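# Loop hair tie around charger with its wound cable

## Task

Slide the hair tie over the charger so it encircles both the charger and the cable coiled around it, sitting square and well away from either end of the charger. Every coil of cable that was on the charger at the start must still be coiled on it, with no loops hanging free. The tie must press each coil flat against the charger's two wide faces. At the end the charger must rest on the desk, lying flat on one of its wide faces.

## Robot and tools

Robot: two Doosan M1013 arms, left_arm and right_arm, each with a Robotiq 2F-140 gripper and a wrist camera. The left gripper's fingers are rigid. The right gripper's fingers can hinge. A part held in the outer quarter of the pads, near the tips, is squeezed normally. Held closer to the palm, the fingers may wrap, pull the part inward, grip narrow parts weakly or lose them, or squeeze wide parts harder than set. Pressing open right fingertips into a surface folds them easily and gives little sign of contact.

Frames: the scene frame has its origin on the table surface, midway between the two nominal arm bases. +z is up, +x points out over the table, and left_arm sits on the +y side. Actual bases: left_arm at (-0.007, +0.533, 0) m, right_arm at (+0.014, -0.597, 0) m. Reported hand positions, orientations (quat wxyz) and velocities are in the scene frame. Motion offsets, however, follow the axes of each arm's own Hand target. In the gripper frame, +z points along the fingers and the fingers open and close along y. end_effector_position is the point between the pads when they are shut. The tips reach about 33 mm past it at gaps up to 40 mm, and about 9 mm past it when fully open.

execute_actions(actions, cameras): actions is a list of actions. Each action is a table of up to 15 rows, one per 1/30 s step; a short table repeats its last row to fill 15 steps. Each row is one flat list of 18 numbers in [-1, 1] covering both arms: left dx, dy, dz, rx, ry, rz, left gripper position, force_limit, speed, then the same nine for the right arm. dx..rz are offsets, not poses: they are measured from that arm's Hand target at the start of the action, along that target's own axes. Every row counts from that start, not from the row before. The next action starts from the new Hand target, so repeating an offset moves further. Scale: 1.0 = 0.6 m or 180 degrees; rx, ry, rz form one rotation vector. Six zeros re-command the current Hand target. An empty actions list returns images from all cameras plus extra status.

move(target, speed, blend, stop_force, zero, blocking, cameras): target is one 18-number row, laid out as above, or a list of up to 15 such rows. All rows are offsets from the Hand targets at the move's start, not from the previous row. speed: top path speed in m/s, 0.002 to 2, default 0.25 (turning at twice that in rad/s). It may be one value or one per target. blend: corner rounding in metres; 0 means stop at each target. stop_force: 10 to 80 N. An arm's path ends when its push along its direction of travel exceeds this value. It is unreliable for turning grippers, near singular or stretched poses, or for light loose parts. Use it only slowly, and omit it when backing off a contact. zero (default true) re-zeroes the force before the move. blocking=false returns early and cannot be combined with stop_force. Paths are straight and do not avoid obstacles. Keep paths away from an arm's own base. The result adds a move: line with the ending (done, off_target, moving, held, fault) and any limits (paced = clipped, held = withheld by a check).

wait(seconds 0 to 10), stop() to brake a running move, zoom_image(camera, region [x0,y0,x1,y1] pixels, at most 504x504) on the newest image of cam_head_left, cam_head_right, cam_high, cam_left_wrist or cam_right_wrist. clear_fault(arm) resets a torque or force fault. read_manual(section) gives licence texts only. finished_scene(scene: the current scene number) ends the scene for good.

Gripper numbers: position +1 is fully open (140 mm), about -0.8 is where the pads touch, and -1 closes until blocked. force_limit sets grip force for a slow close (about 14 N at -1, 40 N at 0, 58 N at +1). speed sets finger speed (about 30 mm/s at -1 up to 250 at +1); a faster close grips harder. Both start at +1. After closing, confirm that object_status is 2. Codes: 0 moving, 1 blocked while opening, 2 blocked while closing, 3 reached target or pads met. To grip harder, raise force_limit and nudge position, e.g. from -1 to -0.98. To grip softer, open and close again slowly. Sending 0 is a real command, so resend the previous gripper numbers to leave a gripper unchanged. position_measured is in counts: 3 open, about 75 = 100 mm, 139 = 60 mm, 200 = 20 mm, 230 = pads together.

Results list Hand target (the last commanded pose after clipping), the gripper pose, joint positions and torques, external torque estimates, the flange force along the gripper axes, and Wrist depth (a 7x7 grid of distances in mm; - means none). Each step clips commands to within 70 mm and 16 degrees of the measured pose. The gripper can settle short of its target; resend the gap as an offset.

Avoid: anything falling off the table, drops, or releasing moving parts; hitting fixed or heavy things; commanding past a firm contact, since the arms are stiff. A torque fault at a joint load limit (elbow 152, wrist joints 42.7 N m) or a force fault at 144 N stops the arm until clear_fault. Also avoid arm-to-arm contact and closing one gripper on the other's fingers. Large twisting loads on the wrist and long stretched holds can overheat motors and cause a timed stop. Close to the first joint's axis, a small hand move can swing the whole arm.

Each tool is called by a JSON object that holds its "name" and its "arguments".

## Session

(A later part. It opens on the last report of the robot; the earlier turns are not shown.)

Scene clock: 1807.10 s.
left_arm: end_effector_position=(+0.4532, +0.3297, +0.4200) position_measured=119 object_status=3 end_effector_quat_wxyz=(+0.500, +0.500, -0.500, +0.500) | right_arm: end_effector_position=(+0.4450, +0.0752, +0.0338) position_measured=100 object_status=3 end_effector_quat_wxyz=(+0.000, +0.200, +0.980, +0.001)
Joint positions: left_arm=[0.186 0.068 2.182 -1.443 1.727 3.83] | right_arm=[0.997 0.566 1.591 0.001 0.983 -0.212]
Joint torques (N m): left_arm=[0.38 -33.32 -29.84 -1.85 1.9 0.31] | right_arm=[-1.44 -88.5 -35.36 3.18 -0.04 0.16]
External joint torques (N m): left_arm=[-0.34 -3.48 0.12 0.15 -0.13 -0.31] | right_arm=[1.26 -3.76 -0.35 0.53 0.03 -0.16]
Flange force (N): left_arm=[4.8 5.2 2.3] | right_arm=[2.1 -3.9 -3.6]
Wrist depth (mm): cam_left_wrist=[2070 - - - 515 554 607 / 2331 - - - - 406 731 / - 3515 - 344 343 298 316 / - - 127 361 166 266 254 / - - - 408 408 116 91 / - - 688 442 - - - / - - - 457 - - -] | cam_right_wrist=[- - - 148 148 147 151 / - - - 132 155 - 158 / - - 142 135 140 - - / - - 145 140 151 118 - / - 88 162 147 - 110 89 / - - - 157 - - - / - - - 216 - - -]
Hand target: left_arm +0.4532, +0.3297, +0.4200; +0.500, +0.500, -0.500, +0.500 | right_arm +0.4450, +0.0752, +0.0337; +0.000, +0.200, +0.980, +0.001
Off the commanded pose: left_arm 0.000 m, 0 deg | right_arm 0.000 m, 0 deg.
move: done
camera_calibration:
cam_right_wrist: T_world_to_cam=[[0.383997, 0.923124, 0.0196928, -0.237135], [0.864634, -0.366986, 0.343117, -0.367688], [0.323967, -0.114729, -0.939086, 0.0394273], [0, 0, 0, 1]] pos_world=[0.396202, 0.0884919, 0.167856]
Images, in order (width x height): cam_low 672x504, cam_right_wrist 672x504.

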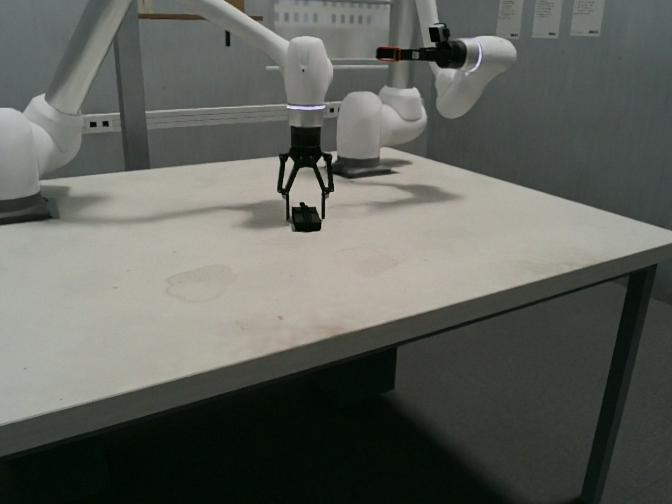

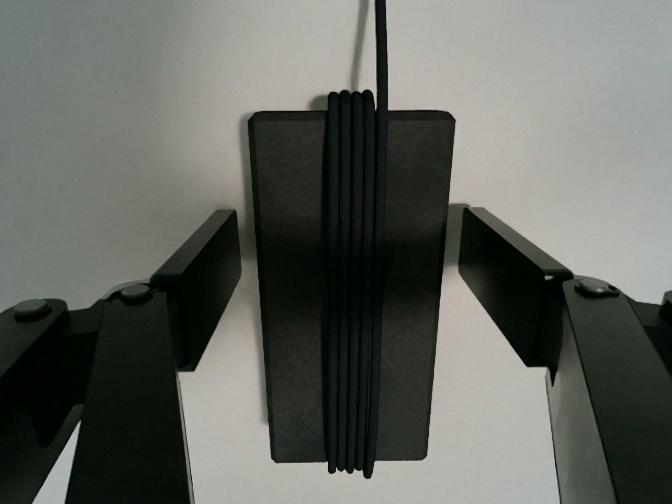

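{"name": "move", "arguments": {"target": [[0,0,0,0,0,0,0.08,0,-1,0,0,0,0,0,0,-1,0,-1]], "cameras": ["cam_right_wrist"]}}

{"name": "wait", "arguments": {"seconds": 0.6}}

Scene clock: 1816.77 s.
left_arm: end_effector_position=(+0.4532, +0.3297, +0.4200) position_measured=119 object_status=3 end_effector_quat_wxyz=(+0.500, +0.500, -0.500, +0.500) | right_arm: end_effector_position=(+0.4450, +0.0752, +0.0337) position_measured=133 object_status=0 end_effector_quat_wxyz=(+0.000, +0.200, +0.980, +0.001)
Joint positions: left_arm=[0.186 0.068 2.182 -1.443 1.727 3.83] | right_arm=[0.997 0.566 1.591 0.001 0.983 -0.212]
Joint torques (N m): left_arm=[0.14 -33.22 -29.51 -1.79 1.89 0.25] | right_arm=[-1.75 -86.57 -34.06 3.11 -0.22 0.19]
External joint torques (N m): left_arm=[-0.27 -3.28 -0.18 0.1 -0.12 -0.25] | right_arm=[1.97 -5.17 -1.33 0.57 0.22 -0.19]
Flange force (N): left_arm=[4.7 4.4 1.9] | right_arm=[2.8 -3.2 -5.8]
Wrist depth (mm): cam_left_wrist=[- - - - 531 2953 626 / 2109 - - - 3034 411 729 / 2488 - 3460 343 334 297 314 / 2488 2734 128 361 167 267 253 / - - 127 403 - 116 91 / - - - 439 - - - / - - - 507 - - -] | cam_right_wrist=[146 - 147 - 147 - - / - - - 132 - - 161 / - - 141 138 - - - / - - 141 142 149 105 - / - 88 119 150 145 93 90 / - - - 161 - - - / - - - - - - -]
Hand target: left_arm +0.4532, +0.3297, +0.4200; +0.500, +0.500, -0.500, +0.500 | right_arm +0.4450, +0.0752, +0.0337; +0.000, +0.200, +0.980, +0.001
Off the commanded pose: left_arm 0.000 m, 0 deg | right_arm 0.000 m, 0 deg.
move: done
camera_calibration:
cam_right_wrist: T_world_to_cam=[[0.383917, 0.923158, 0.0196616, -0.237101], [0.86467, -0.366901, 0.343118, -0.36771], [0.323966, -0.114728, -0.939086, 0.0394275], [0, 0, 0, 1]] pos_world=[0.396202, 0.0884922, 0.167856]
Images, in order (width x height): cam_right_wrist 672x504.

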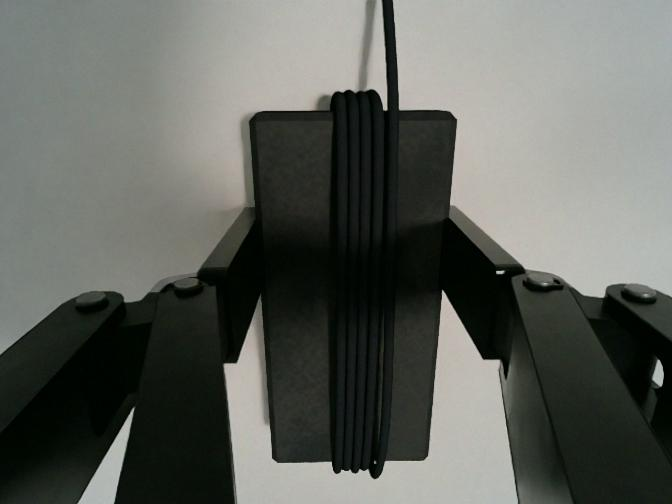

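Scene clock: 1817.37 s.
left_arm: end_effector_position=(+0.4532, +0.3297, +0.4200) position_measured=119 object_status=3 end_effector_quat_wxyz=(+0.500, +0.500, -0.500, +0.500) | right_arm: end_effector_position=(+0.4450, +0.0752, +0.0337) position_measured=133 object_status=2 end_effector_quat_wxyz=(+0.000, +0.200, +0.980, +0.001)
Joint positions: left_arm=[0.186 0.068 2.182 -1.443 1.727 3.83] | right_arm=[0.997 0.566 1.591 0.001 0.983 -0.212]
Joint torques (N m): left_arm=[-0.07 -33.22 -29.65 -1.8 1.96 0.28] | right_arm=[-1.46 -86.11 -33.84 3.07 -0.18 0.17]
External joint torques (N m): left_arm=[0.19 -4.05 -0.14 0.1 -0.18 -0.28] | right_arm=[1.43 -5.7 -1.54 0.6 0.18 -0.17]
Flange force (N): left_arm=[5.7 5.8 1.4] | right_arm=[2.2 -3.6 -6.3]
Wrist depth (mm): cam_left_wrist=[- - - - 565 561 612 / - - - 2953 - 412 731 / - - - 344 336 297 308 / - - 128 362 167 266 253 / - - 869 406 869 116 91 / - - - 432 - - - / - - - 517 - - -] | cam_right_wrist=[- - - 149 132 - - / - - - 133 - - 158 / - - 167 133 140 - - / - - 142 142 137 174 - / - 88 119 151 136 93 90 / - - - 163 - - - / - - - - - - -]
Hand target: left_arm +0.4532, +0.3297, +0.4200; +0.500, +0.500, -0.500, +0.500 | right_arm +0.4450, +0.0752, +0.0337; +0.000, +0.200, +0.980, +0.001
Tool commands: left_gripper/position=+0.08 left_gripper/force_limit=+0.0 left_gripper/speed=-1.0 right_gripper/position=-1.0 right_gripper/force_limit=+0.0 right_gripper/speed=-1.0
Off the commanded pose: left_arm 0.000 m, 0 deg | right_arm 0.000 m, 0 deg.
wait: 0.60 s; at rest by 0.17 s

{"name": "move", "arguments": {"target": [[0,0,0,0,0,0,0.12,0,-1,0,0,-0.1667,0,0,0,-1,0,-1]], "speed": 0.1, "cameras": ["cam_right_wrist","cam_low","cam_high"]}}

{"name": "zoom_image", "arguments": {"camera": "cam_low", "region": [240, 120, 380, 225]}}

{"name": "zoom_image", "arguments": {"camera": "cam_high", "region": [390, 150, 530, 255]}}

Scene clock: 1832.50 s.
left_arm: end_effector_position=(+0.4532, +0.3297, +0.4200) position_measured=114 object_status=3 end_effector_quat_wxyz=(+0.500, +0.500, -0.500, +0.500) | right_arm: end_effector_position=(+0.4449, +0.0752, +0.1337) position_measured=133 object_status=2 end_effector_quat_wxyz=(+0.000, +0.200, +0.980, +0.001)
Joint positions: left_arm=[0.186 0.068 2.182 -1.443 1.727 3.83] | right_arm=[0.997 0.487 1.516 0.001 1.138 -0.212]
Joint torques (N m): left_arm=[-0.37 -33.31 -29.94 -1.83 1.97 0.23] | right_arm=[-1.33 -88.59 -39.24 3.43 0.14 0.21]
External joint torques (N m): left_arm=[0.08 -2.55 0.35 0.13 -0.22 -0.24] | right_arm=[1.14 0.67 0.43 0.6 -0.15 -0.21]
Flange force (N): left_arm=[3.2 4.3 1.3] | right_arm=[1.2 0.1 1.1]
Wrist depth (mm): cam_left_wrist=[- 2876 4520 311 312 264 234 / - - - 319 282 244 225 / - - - 347 302 270 244 / - - 151 383 166 998 971 / - - 115 399 - 119 89 / - - - 481 731 - - / - - - 548 - - -] | cam_right_wrist=[- - - - - 245 231 / - - - 133 - 252 - / 264 - - 133 140 - - / - - 141 138 146 106 - / - 88 118 156 136 93 90 / - - - 156 171 - - / - - - - - - -]
Hand target: left_arm +0.4532, +0.3297, +0.4200; +0.500, +0.500, -0.500, +0.500 | right_arm +0.4450, +0.0751, +0.1338; +0.000, +0.200, +0.980, +0.001
Off the commanded pose: left_arm 0.000 m, 0 deg | right_arm 0.000 m, 0 deg.
move: done
camera_calibration:
cam_right_wrist: T_world_to_cam=[[0.383774, 0.923217, 0.0197038, -0.239026], [0.864732, -0.366785, 0.343085, -0.402014], [0.323969, -0.114629, -0.939098, 0.133235], [0, 0, 0, 1]] pos_world=[0.396202, 0.0884925, 0.267756]
Images, in order (width x height): cam_high 672x504, cam_low 672x504, cam_right_wrist 672x504.

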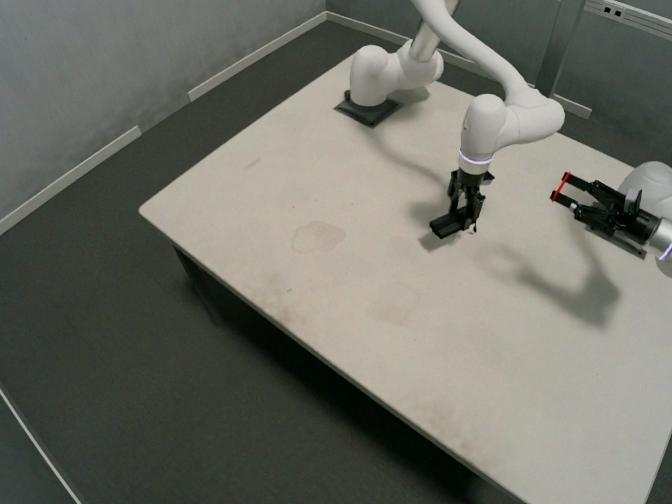

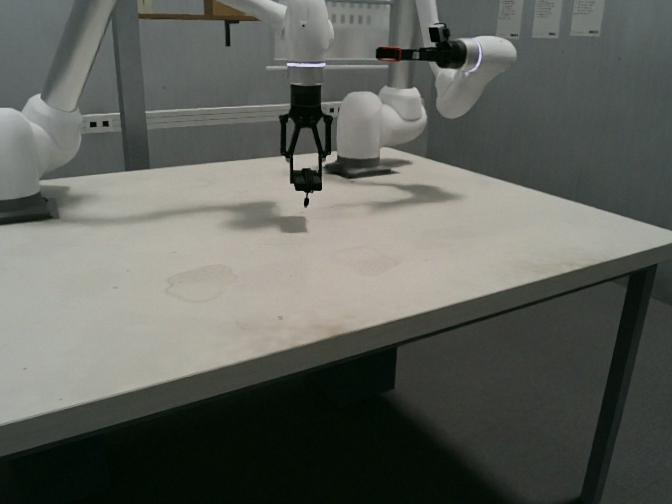

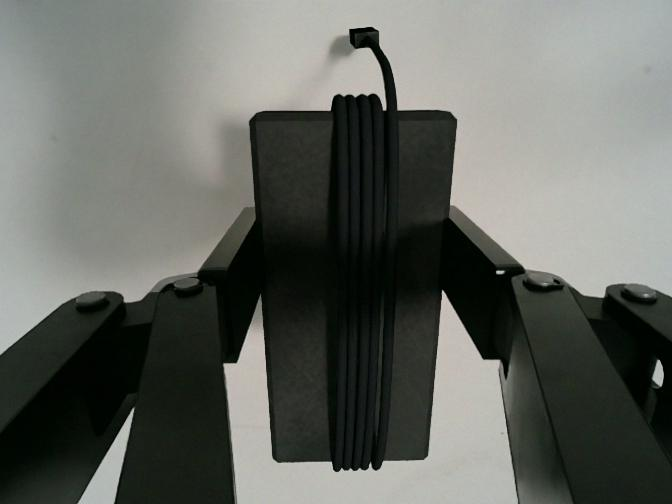

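Scaled by 3.600 from the camera's 672x504 image, which has a finer 960x720 frame.

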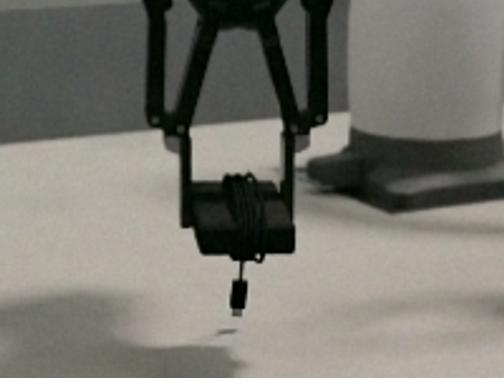

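Scaled by 3.600 from the camera's 672x504 image, which has a finer 960x720 frame.

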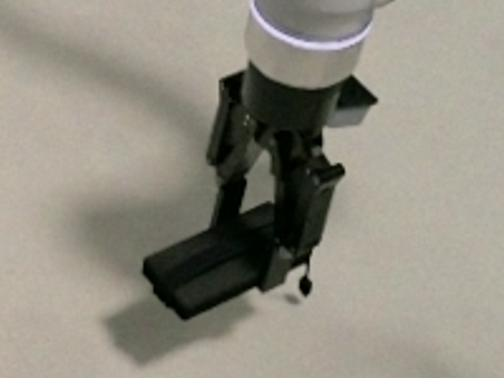

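{"name": "move", "arguments": {"target": [[0,0,0,0,0,0,0.12,0,-1,-0.1263,-0.2634,-0.377,0,0,-0.628,-1,0,-1]], "speed": 0.3, "cameras": ["cam_right_wrist","cam_low","cam_left_wrist"]}}

{"name": "zoom_image", "arguments": {"camera": "cam_left_wrist", "region": [200, 120, 504, 348]}}

{"name": "zoom_image", "arguments": {"camera": "cam_low", "region": [200, 40, 400, 190]}}

Scene clock: 1858.50 s.
left_arm: end_effector_position=(+0.4532, +0.3297, +0.4200) position_measured=114 object_status=3 end_effector_quat_wxyz=(+0.500, +0.500, -0.500, +0.500) | right_arm: end_effector_position=(+0.4529, -0.1002, +0.3597) position_measured=133 object_status=2 end_effector_quat_wxyz=(+0.000, +0.707, -0.707, -0.001)
Joint positions: left_arm=[0.186 0.068 2.182 -1.443 1.727 3.83] | right_arm=[0.834 0.175 1.523 0.001 1.443 -2.347]
Joint torques (N m): left_arm=[-0.02 -33.1 -29.74 -1.83 1.94 0.27] | right_arm=[-1.29 -59.93 -43.34 3.77 0.1 0.29]
External joint torques (N m): left_arm=[-0.04 -3.36 0.03 0.13 -0.18 -0.27] | right_arm=[1.27 -0.46 1.01 0.55 -0.08 -0.28]
Flange force (N): left_arm=[4.6 4.9 1.7] | right_arm=[1.0 2.9 1.6]
Wrist depth (mm): cam_left_wrist=[- - - 481 - - 783 / - - - 543 - - 808 / - - - 544 - 989 931 / - - 135 - - 971 927 / - - - - - 119 90 / - - - - 736 - - / - - - - - - -] | cam_right_wrist=[- 434 421 - - - 438 / - 485 447 - 459 473 - / - - - 131 - - - / - 509 141 136 136 516 - / - 88 118 143 135 93 90 / - - - - - - - / - - 639 - - - -]
Hand target: left_arm +0.4532, +0.3297, +0.4200; +0.500, +0.500, -0.500, +0.500 | right_arm +0.4529, -0.1003, +0.3597; +0.000, +0.707, -0.707, -0.001
Off the commanded pose: left_arm 0.000 m, 0 deg | right_arm 0.000 m, 0 deg.
move: done
camera_calibration:
cam_left_wrist: T_world_to_cam=[[-0.999924, -0.00184131, -0.0122081, 0.471228], [0.010916, 0.330103, -0.943882, 0.291784], [0.00576791, -0.943943, -0.330057, 0.595174], [0, 0, 0, 1]] pos_world=[0.464574, 0.46636, 0.477604]
cam_right_wrist: T_world_to_cam=[[-0.999789, -0.00795099, 0.0189317, 0.448922], [-0.000935544, 0.938669, 0.344818, -0.0284753], [-0.0205123, 0.344728, -0.938478, 0.524721], [0, 0, 0, 1]] pos_world=[0.459564, -0.150588, 0.49376]
Images, in order (width x height): cam_low 672x504, cam_left_wrist 672x504, cam_right_wrist 672x504.

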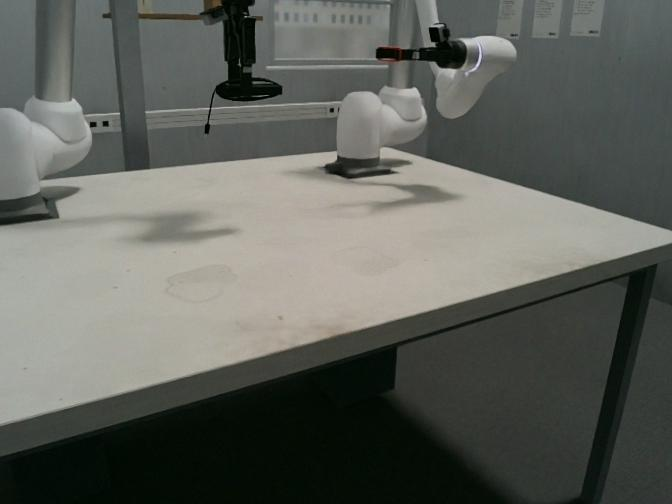

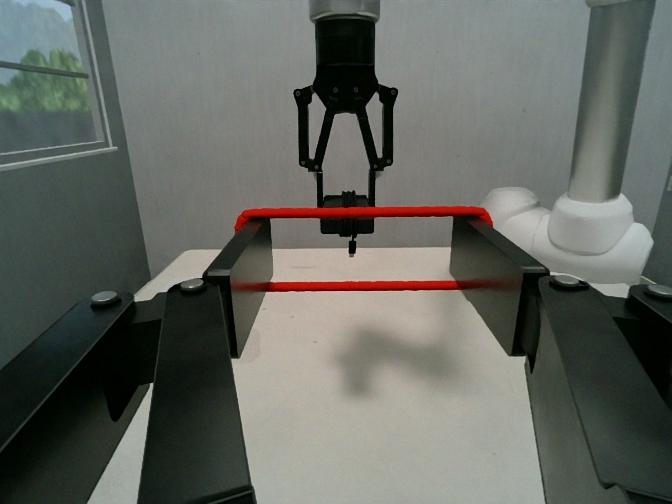

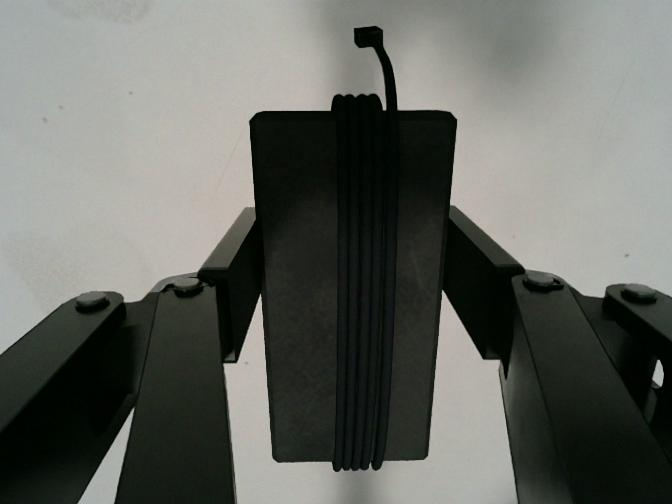

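Scaled by 1.658 from the camera's 672x504 image, which has a finer 960x720 frame.

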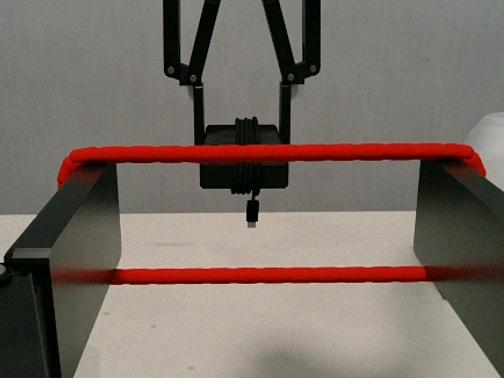

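Scaled by 2.520 from the camera's 672x504 image, which has a finer 960x720 frame.

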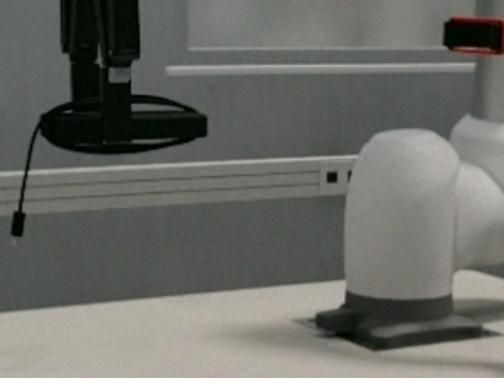

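{"name": "zoom_image", "arguments": {"camera": "cam_low", "region": [205, 60, 295, 128]}}

{"name": "zoom_image", "arguments": {"camera": "cam_left_wrist", "region": [300, 170, 400, 270]}}

Scaled by 5.600 from the camera's 672x504 image, which has a finer 960x720 frame.

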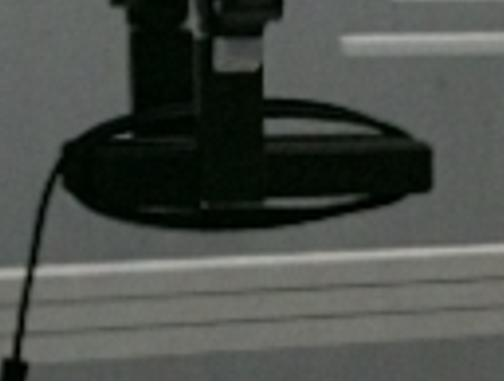

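Scaled by 5.040 from the camera's 672x504 image, which has a finer 960x720 frame.

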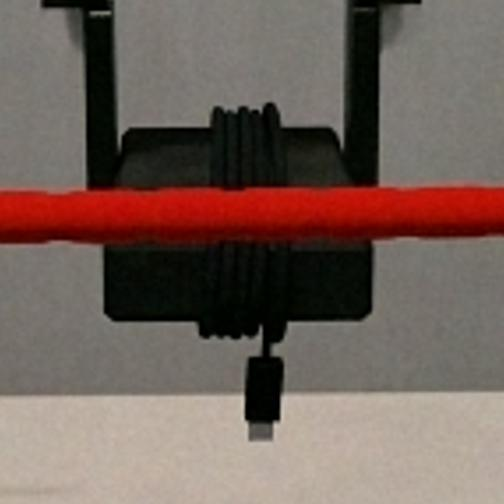

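{"name": "move", "arguments": {"target": [[-0.1333,0.001,0.4367,0,0,0,0.12,0,-1,0,0,0,0,0,0,-1,0,-1]], "speed": 0.25, "cameras": ["cam_low","cam_left_wrist","cam_high"]}}

{"name": "zoom_image", "arguments": {"camera": "cam_left_wrist", "region": [230, 120, 490, 315]}}

{"name": "zoom_image", "arguments": {"camera": "cam_low", "region": [205, 40, 345, 145]}}

Scene clock: 1934.67 s.
left_arm: end_effector_position=(+0.4527, +0.0678, +0.3399) position_measured=114 object_status=3 end_effector_quat_wxyz=(+0.500, +0.500, -0.500, +0.500) | right_arm: end_effector_position=(+0.4529, -0.1003, +0.3597) position_measured=133 object_status=2 end_effector_quat_wxyz=(+0.000, +0.707, -0.707, -0.001)
Joint positions: left_arm=[-0.368 0.18 2.247 -1.842 1.342 4.029] | right_arm=[0.834 0.175 1.523 0.001 1.443 -2.347]
Joint torques (N m): left_arm=[-0.98 -41.32 -25.64 -2.67 2.36 0.13] | right_arm=[-0.86 -60.68 -43.14 3.82 0.09 0.09]
External joint torques (N m): left_arm=[0.98 -2.87 0.17 0.2 -0.21 -0.13] | right_arm=[0.86 0.03 0.75 0.5 -0.07 -0.09]
Flange force (N): left_arm=[4.9 3.2 -3.2] | right_arm=[0.2 1.8 1.3]
Wrist depth (mm): cam_left_wrist=[- - - 268 263 2734 - / - - - - - - - / - 3407 - 218 - 900 724 / - - 135 - 159 774 729 / - - 764 862 - 119 91 / - - - 561 568 - - / - - 481 481 479 - -] | cam_right_wrist=[437 - 435 438 449 - - / - - - 135 - - 462 / - - - 131 137 - - / - - 141 135 136 106 - / - 88 119 146 141 93 90 / - - - 154 - - - / - - - - - - -]
Hand target: left_arm +0.4527, +0.0678, +0.3399; +0.500, +0.500, -0.500, +0.500 | right_arm +0.4529, -0.1003, +0.3597; +0.000, +0.707, -0.707, -0.001
Off the commanded pose: left_arm 0.000 m, 0 deg | right_arm 0.000 m, 0 deg.
move: done
camera_calibration:
cam_left_wrist: T_world_to_cam=[[-0.999924, -0.00184094, -0.0122092, 0.469368], [0.0109172, 0.330103, -0.943882, 0.302636], [0.00576791, -0.943943, -0.330057, 0.32152], [0, 0, 0, 1]] pos_world=[0.464174, 0.20446, 0.397504]
Images, in order (width x height): cam_high 672x504, cam_low 672x504, cam_left_wrist 672x504.

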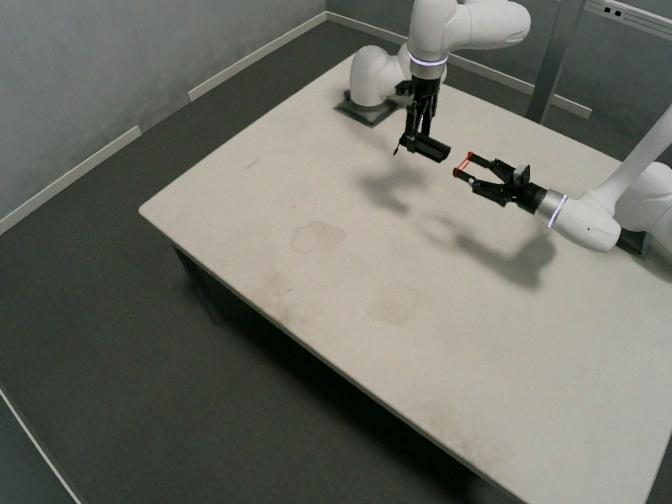

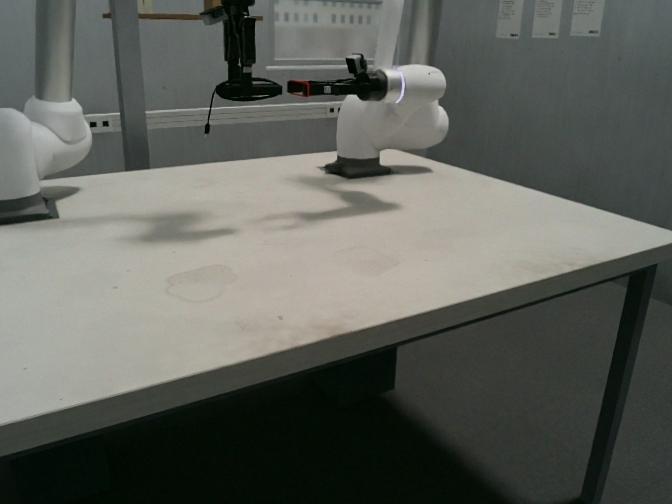

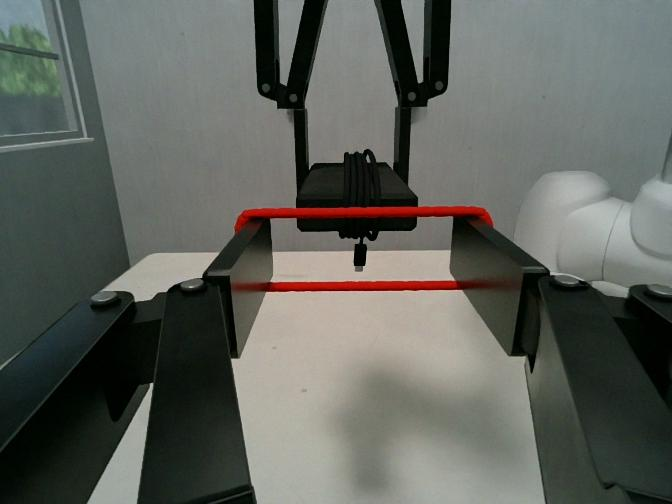

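Scaled by 1.938 from the camera's 672x504 image, which has a finer 960x720 frame.

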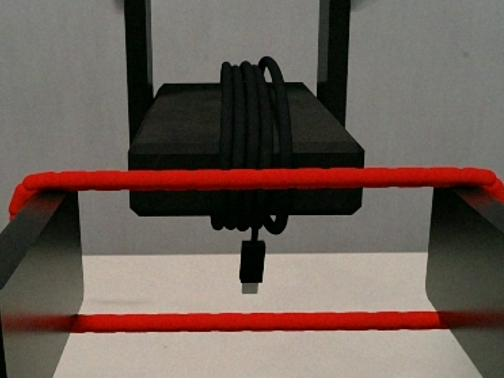

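Scaled by 3.600 from the camera's 672x504 image, which has a finer 960x720 frame.

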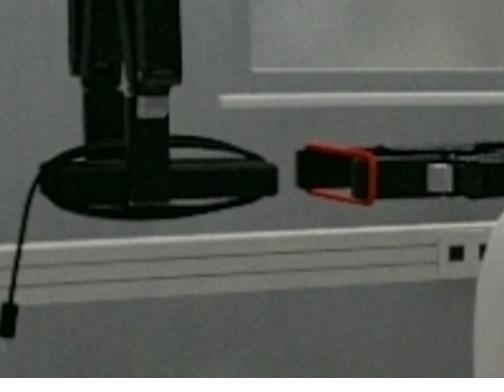

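{"name": "zoom_image", "arguments": {"camera": "cam_low", "region": [250, 65, 320, 117]}}

{"name": "zoom_image", "arguments": {"camera": "cam_left_wrist", "region": [290, 140, 430, 245]}}

{"name": "zoom_image", "arguments": {"camera": "cam_high", "region": [390, 110, 530, 215]}}

Scaled by 7.200 from the camera's 672x504 image, which has a finer 960x720 frame.

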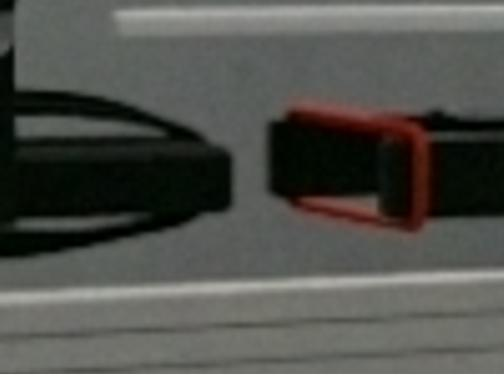

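Scaled by 3.600 from the camera's 672x504 image, which has a finer 960x720 frame.

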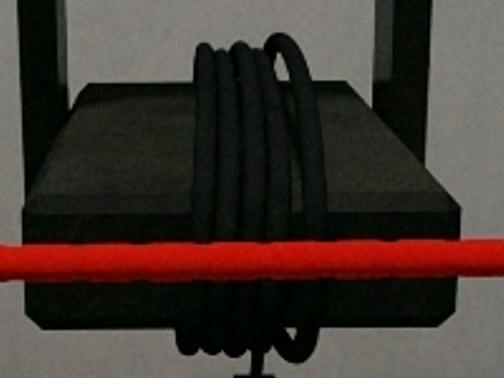

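Scaled by 3.600 from the camera's 672x504 image, which has a finer 960x720 frame.

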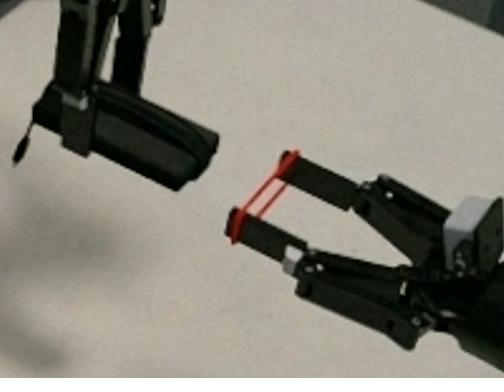

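{"name": "move", "arguments": {"target": [[0.0017,0,0.0567,0,0,0,0.12,0,-1,0,0,0,0,0,0,-1,0,-1]], "speed": 0.1, "cameras": ["cam_low","cam_left_wrist","cam_head_left","cam_right_wrist"]}}

{"name": "zoom_image", "arguments": {"camera": "cam_left_wrist", "region": [230, 120, 490, 315]}}

{"name": "zoom_image", "arguments": {"camera": "cam_low", "region": [240, 65, 310, 117]}}

{"name": "zoom_image", "arguments": {"camera": "cam_right_wrist", "region": [180, 80, 520, 490]}}

Scene clock: 2086.60 s.
left_arm: end_effector_position=(+0.4527, +0.0338, +0.3409) position_measured=114 object_status=3 end_effector_quat_wxyz=(+0.500, +0.500, -0.500, +0.500) | right_arm: end_effector_position=(+0.4529, -0.1003, +0.3597) position_measured=133 object_status=2 end_effector_quat_wxyz=(+0.000, +0.707, -0.707, -0.001)
Joint positions: left_arm=[-0.434 0.193 2.228 -1.893 1.299 4.035] | right_arm=[0.834 0.175 1.523 0.001 1.443 -2.347]
Joint torques (N m): left_arm=[0.57 -42.72 -25.82 -2.66 2.29 0.3] | right_arm=[-1.05 -60.03 -43.33 3.84 0.16 0.12]
External joint torques (N m): left_arm=[-0.44 -3.48 -0.19 0.08 -0.12 -0.3] | right_arm=[0.93 -0.58 1.06 0.47 -0.13 -0.12]
Flange force (N): left_arm=[6.2 4.3 -0.7] | right_arm=[1.4 2.9 1.8]
Wrist depth (mm): cam_left_wrist=[- - 237 - 233 - - / - - - 3955 244 2307 - / 1926 2876 - 257 - - 684 / - - 135 188 166 753 696 / - - - - - 120 89 / - - - 597 - - - / - - - - - - -] | cam_right_wrist=[- 434 - - - 447 466 / - - - 133 - - 471 / - - - 134 - - - / - - 141 148 136 106 - / - 88 118 149 139 93 90 / - - - 149 168 - - / - - - 166 - - -]
Hand target: left_arm +0.4527, +0.0337, +0.3409; +0.500, +0.500, -0.500, +0.500 | right_arm +0.4529, -0.1003, +0.3597; +0.000, +0.707, -0.707, -0.001
Off the commanded pose: left_arm 0.000 m, 0 deg | right_arm 0.000 m, 0 deg.
move: done
camera_calibration:
cam_left_wrist: T_world_to_cam=[[-0.999924, -0.00184131, -0.0122081, 0.469318], [0.010916, 0.330103, -0.943882, 0.314804], [0.00576791, -0.943943, -0.330057, 0.289756], [0, 0, 0, 1]] pos_world=[0.464174, 0.17046, 0.398504]
cam_right_wrist: T_world_to_cam=[[-0.999789, -0.00804556, 0.0188969, 0.448925], [-0.0010344, 0.938636, 0.344908, -0.0284788], [-0.0205123, 0.344815, -0.938446, 0.524719], [0, 0, 0, 1]] pos_world=[0.459564, -0.150588, 0.49376]
Images, in order (width x height): cam_head_left 672x504, cam_low 672x504, cam_left_wrist 672x504, cam_right_wrist 672x504.

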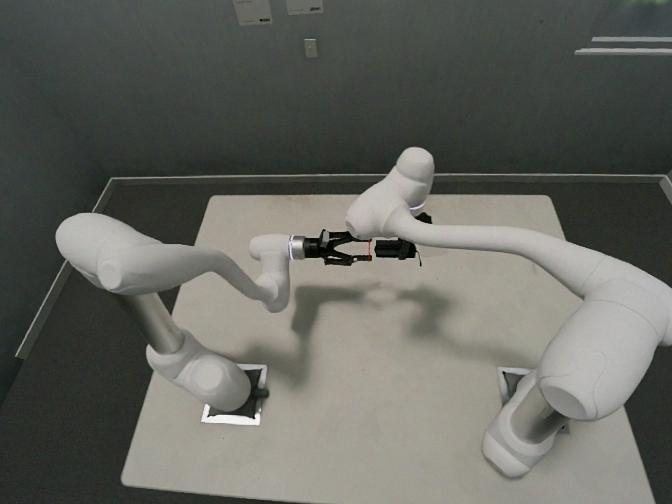

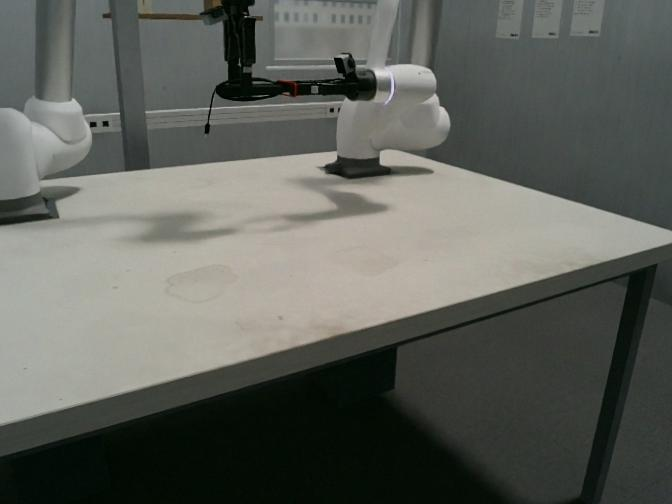

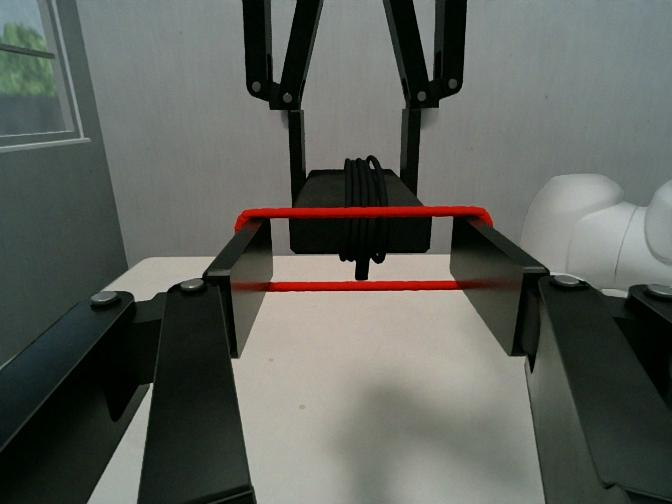

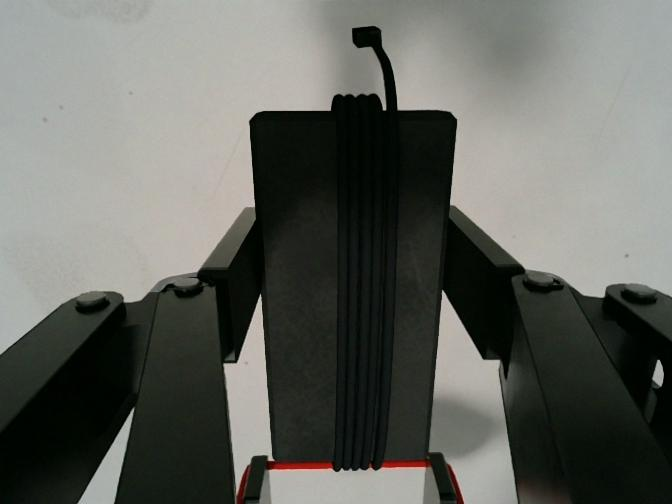

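Scaled by 1.938 from the camera's 672x504 image, which has a finer 960x720 frame.

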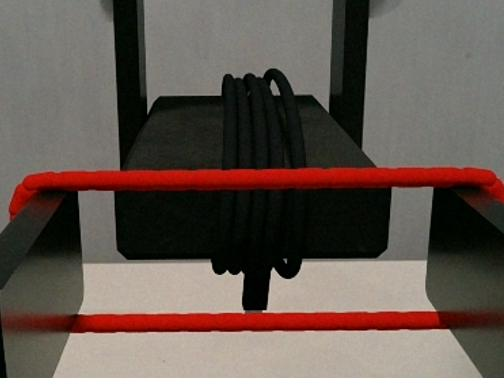

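Scaled by 7.200 from the camera's 672x504 image, which has a finer 960x720 frame.

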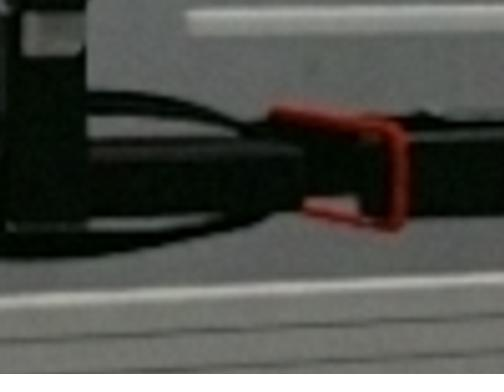

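Scaled by 1.229 from the camera's 672x504 image, which has a finer 960x720 frame.

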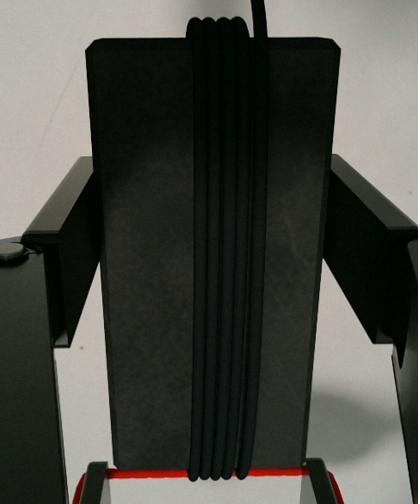

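{"name": "zoom_image", "arguments": {"camera": "cam_low", "region": [265, 75, 305, 105]}}

{"name": "zoom_image", "arguments": {"camera": "cam_left_wrist", "region": [240, 190, 480, 310]}}

Scaled by 12.600 from the camera's 672x504 image, which has a finer 960x720 frame.

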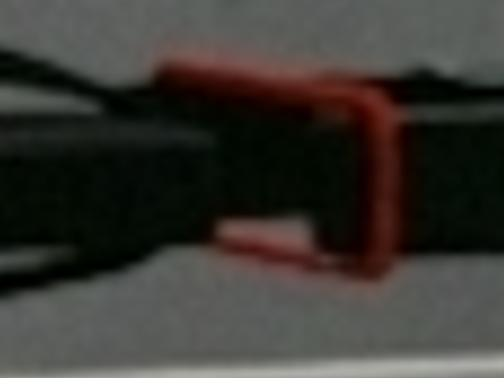

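Scaled by 2.100 from the camera's 672x504 image, which has a finer 960x720 frame.

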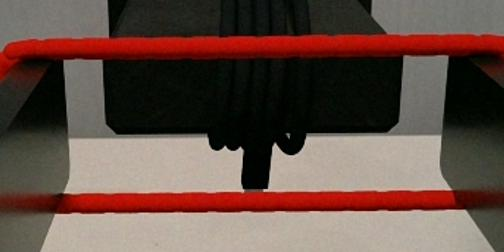

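{"name": "move", "arguments": {"target": [[0,0.0012,0.04,0,0,0,0.12,0,-1,0,0,0,0,0,0,-1,0,-1]], "speed": 0.05, "cameras": ["cam_low","cam_left_wrist","cam_right_wrist"]}}

{"name": "zoom_image", "arguments": {"camera": "cam_left_wrist", "region": [240, 160, 480, 310]}}

{"name": "zoom_image", "arguments": {"camera": "cam_low", "region": [240, 65, 310, 117]}}

{"name": "zoom_image", "arguments": {"camera": "cam_right_wrist", "region": [200, 300, 500, 504]}}

Scene clock: 2218.10 s.
left_arm: end_effector_position=(+0.4520, +0.0098, +0.3408) position_measured=114 object_status=3 end_effector_quat_wxyz=(+0.500, +0.500, -0.500, +0.500) | right_arm: end_effector_position=(+0.4529, -0.1003, +0.3597) position_measured=133 object_status=2 end_effector_quat_wxyz=(+0.000, +0.707, -0.707, -0.001)
Joint positions: left_arm=[-0.478 0.204 2.213 -1.928 1.27 4.042] | right_arm=[0.834 0.175 1.523 0.001 1.443 -2.347]
Joint torques (N m): left_arm=[0.82 -44.83 -26.14 -2.91 2.27 0.17] | right_arm=[-1.35 -60.12 -43.14 3.77 0.06 0.14]
External joint torques (N m): left_arm=[-0.83 -2.64 -0.18 0.25 -0.09 -0.17] | right_arm=[1.53 -0.06 1.04 0.54 -0.03 -0.14]
Flange force (N): left_arm=[4.7 3.4 0.0] | right_arm=[0.1 2.9 1.7]
Wrist depth (mm): cam_left_wrist=[- - 212 - 212 - - / - - 219 - 221 2839 - / - - - 219 - 733 696 / - - 135 163 160 736 684 / - - 115 800 - 119 89 / - - 583 - - - - / - - - 480 - - -] | cam_right_wrist=[- - 448 - - - - / - - 472 - 469 - - / - - - 132 140 - - / 517 510 141 135 136 106 - / - 88 119 144 139 93 90 / - - - 152 - - - / - - - 175 182 - -]
Hand target: left_arm +0.4520, +0.0097, +0.3408; +0.500, +0.500, -0.500, +0.500 | right_arm +0.4529, -0.1003, +0.3597; +0.000, +0.707, -0.707, -0.001
Off the commanded pose: left_arm 0.000 m, 0 deg | right_arm 0.000 m, 0 deg.
move: done
camera_calibration:
cam_left_wrist: T_world_to_cam=[[-0.999924, -0.00184131, -0.0122081, 0.468573], [0.010916, 0.330103, -0.943882, 0.322734], [0.00576791, -0.943943, -0.330057, 0.267105], [0, 0, 0, 1]] pos_world=[0.463474, 0.14646, 0.398504]
cam_right_wrist: T_world_to_cam=[[-0.999789, -0.00804556, 0.0188969, 0.448925], [-0.0010344, 0.938636, 0.344908, -0.0284788], [-0.0205123, 0.344815, -0.938446, 0.524719], [0, 0, 0, 1]] pos_world=[0.459564, -0.150588, 0.49376]
Images, in order (width x height): cam_low 672x504, cam_left_wrist 672x504, cam_right_wrist 672x504.

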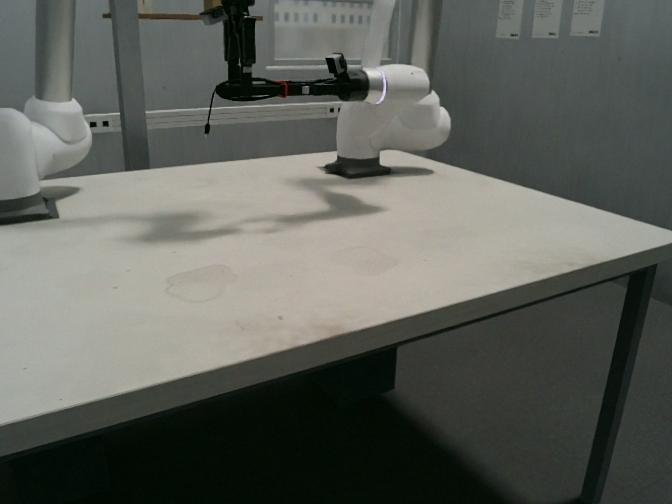

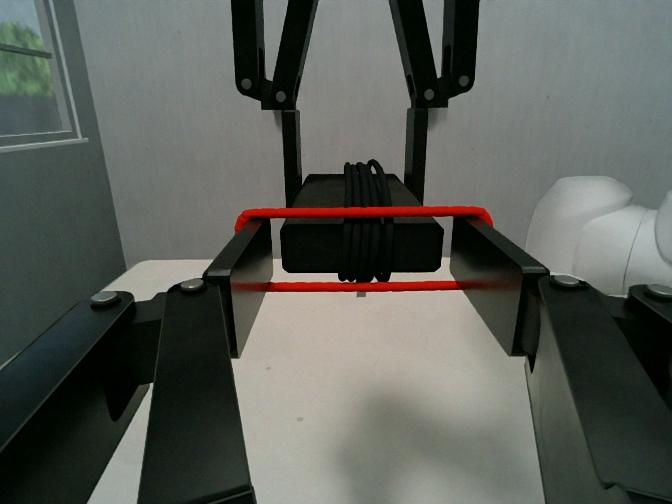

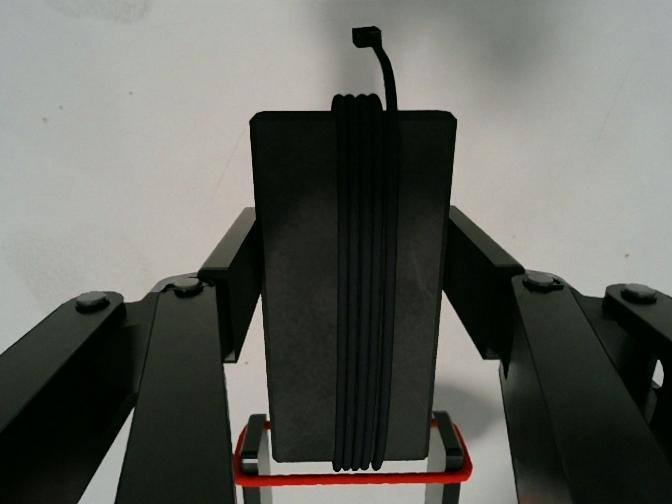

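Scaled by 2.100 from the camera's 672x504 image, which has a finer 960x720 frame.

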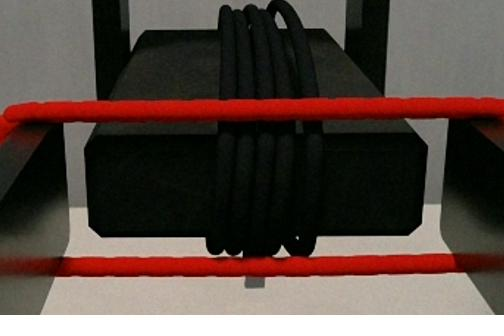

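Scaled by 7.200 from the camera's 672x504 image, which has a finer 960x720 frame.

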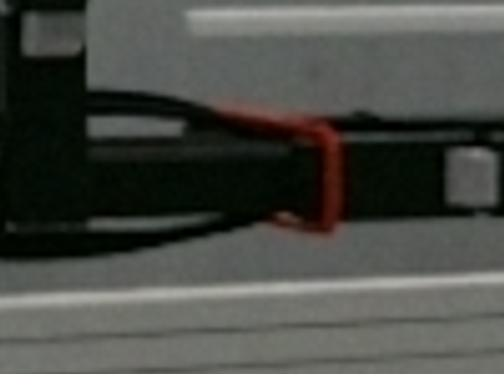

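Scaled by 1.680 from the camera's 672x504 image, which has a finer 960x720 frame.

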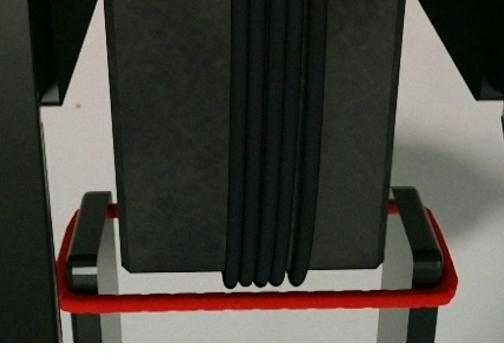

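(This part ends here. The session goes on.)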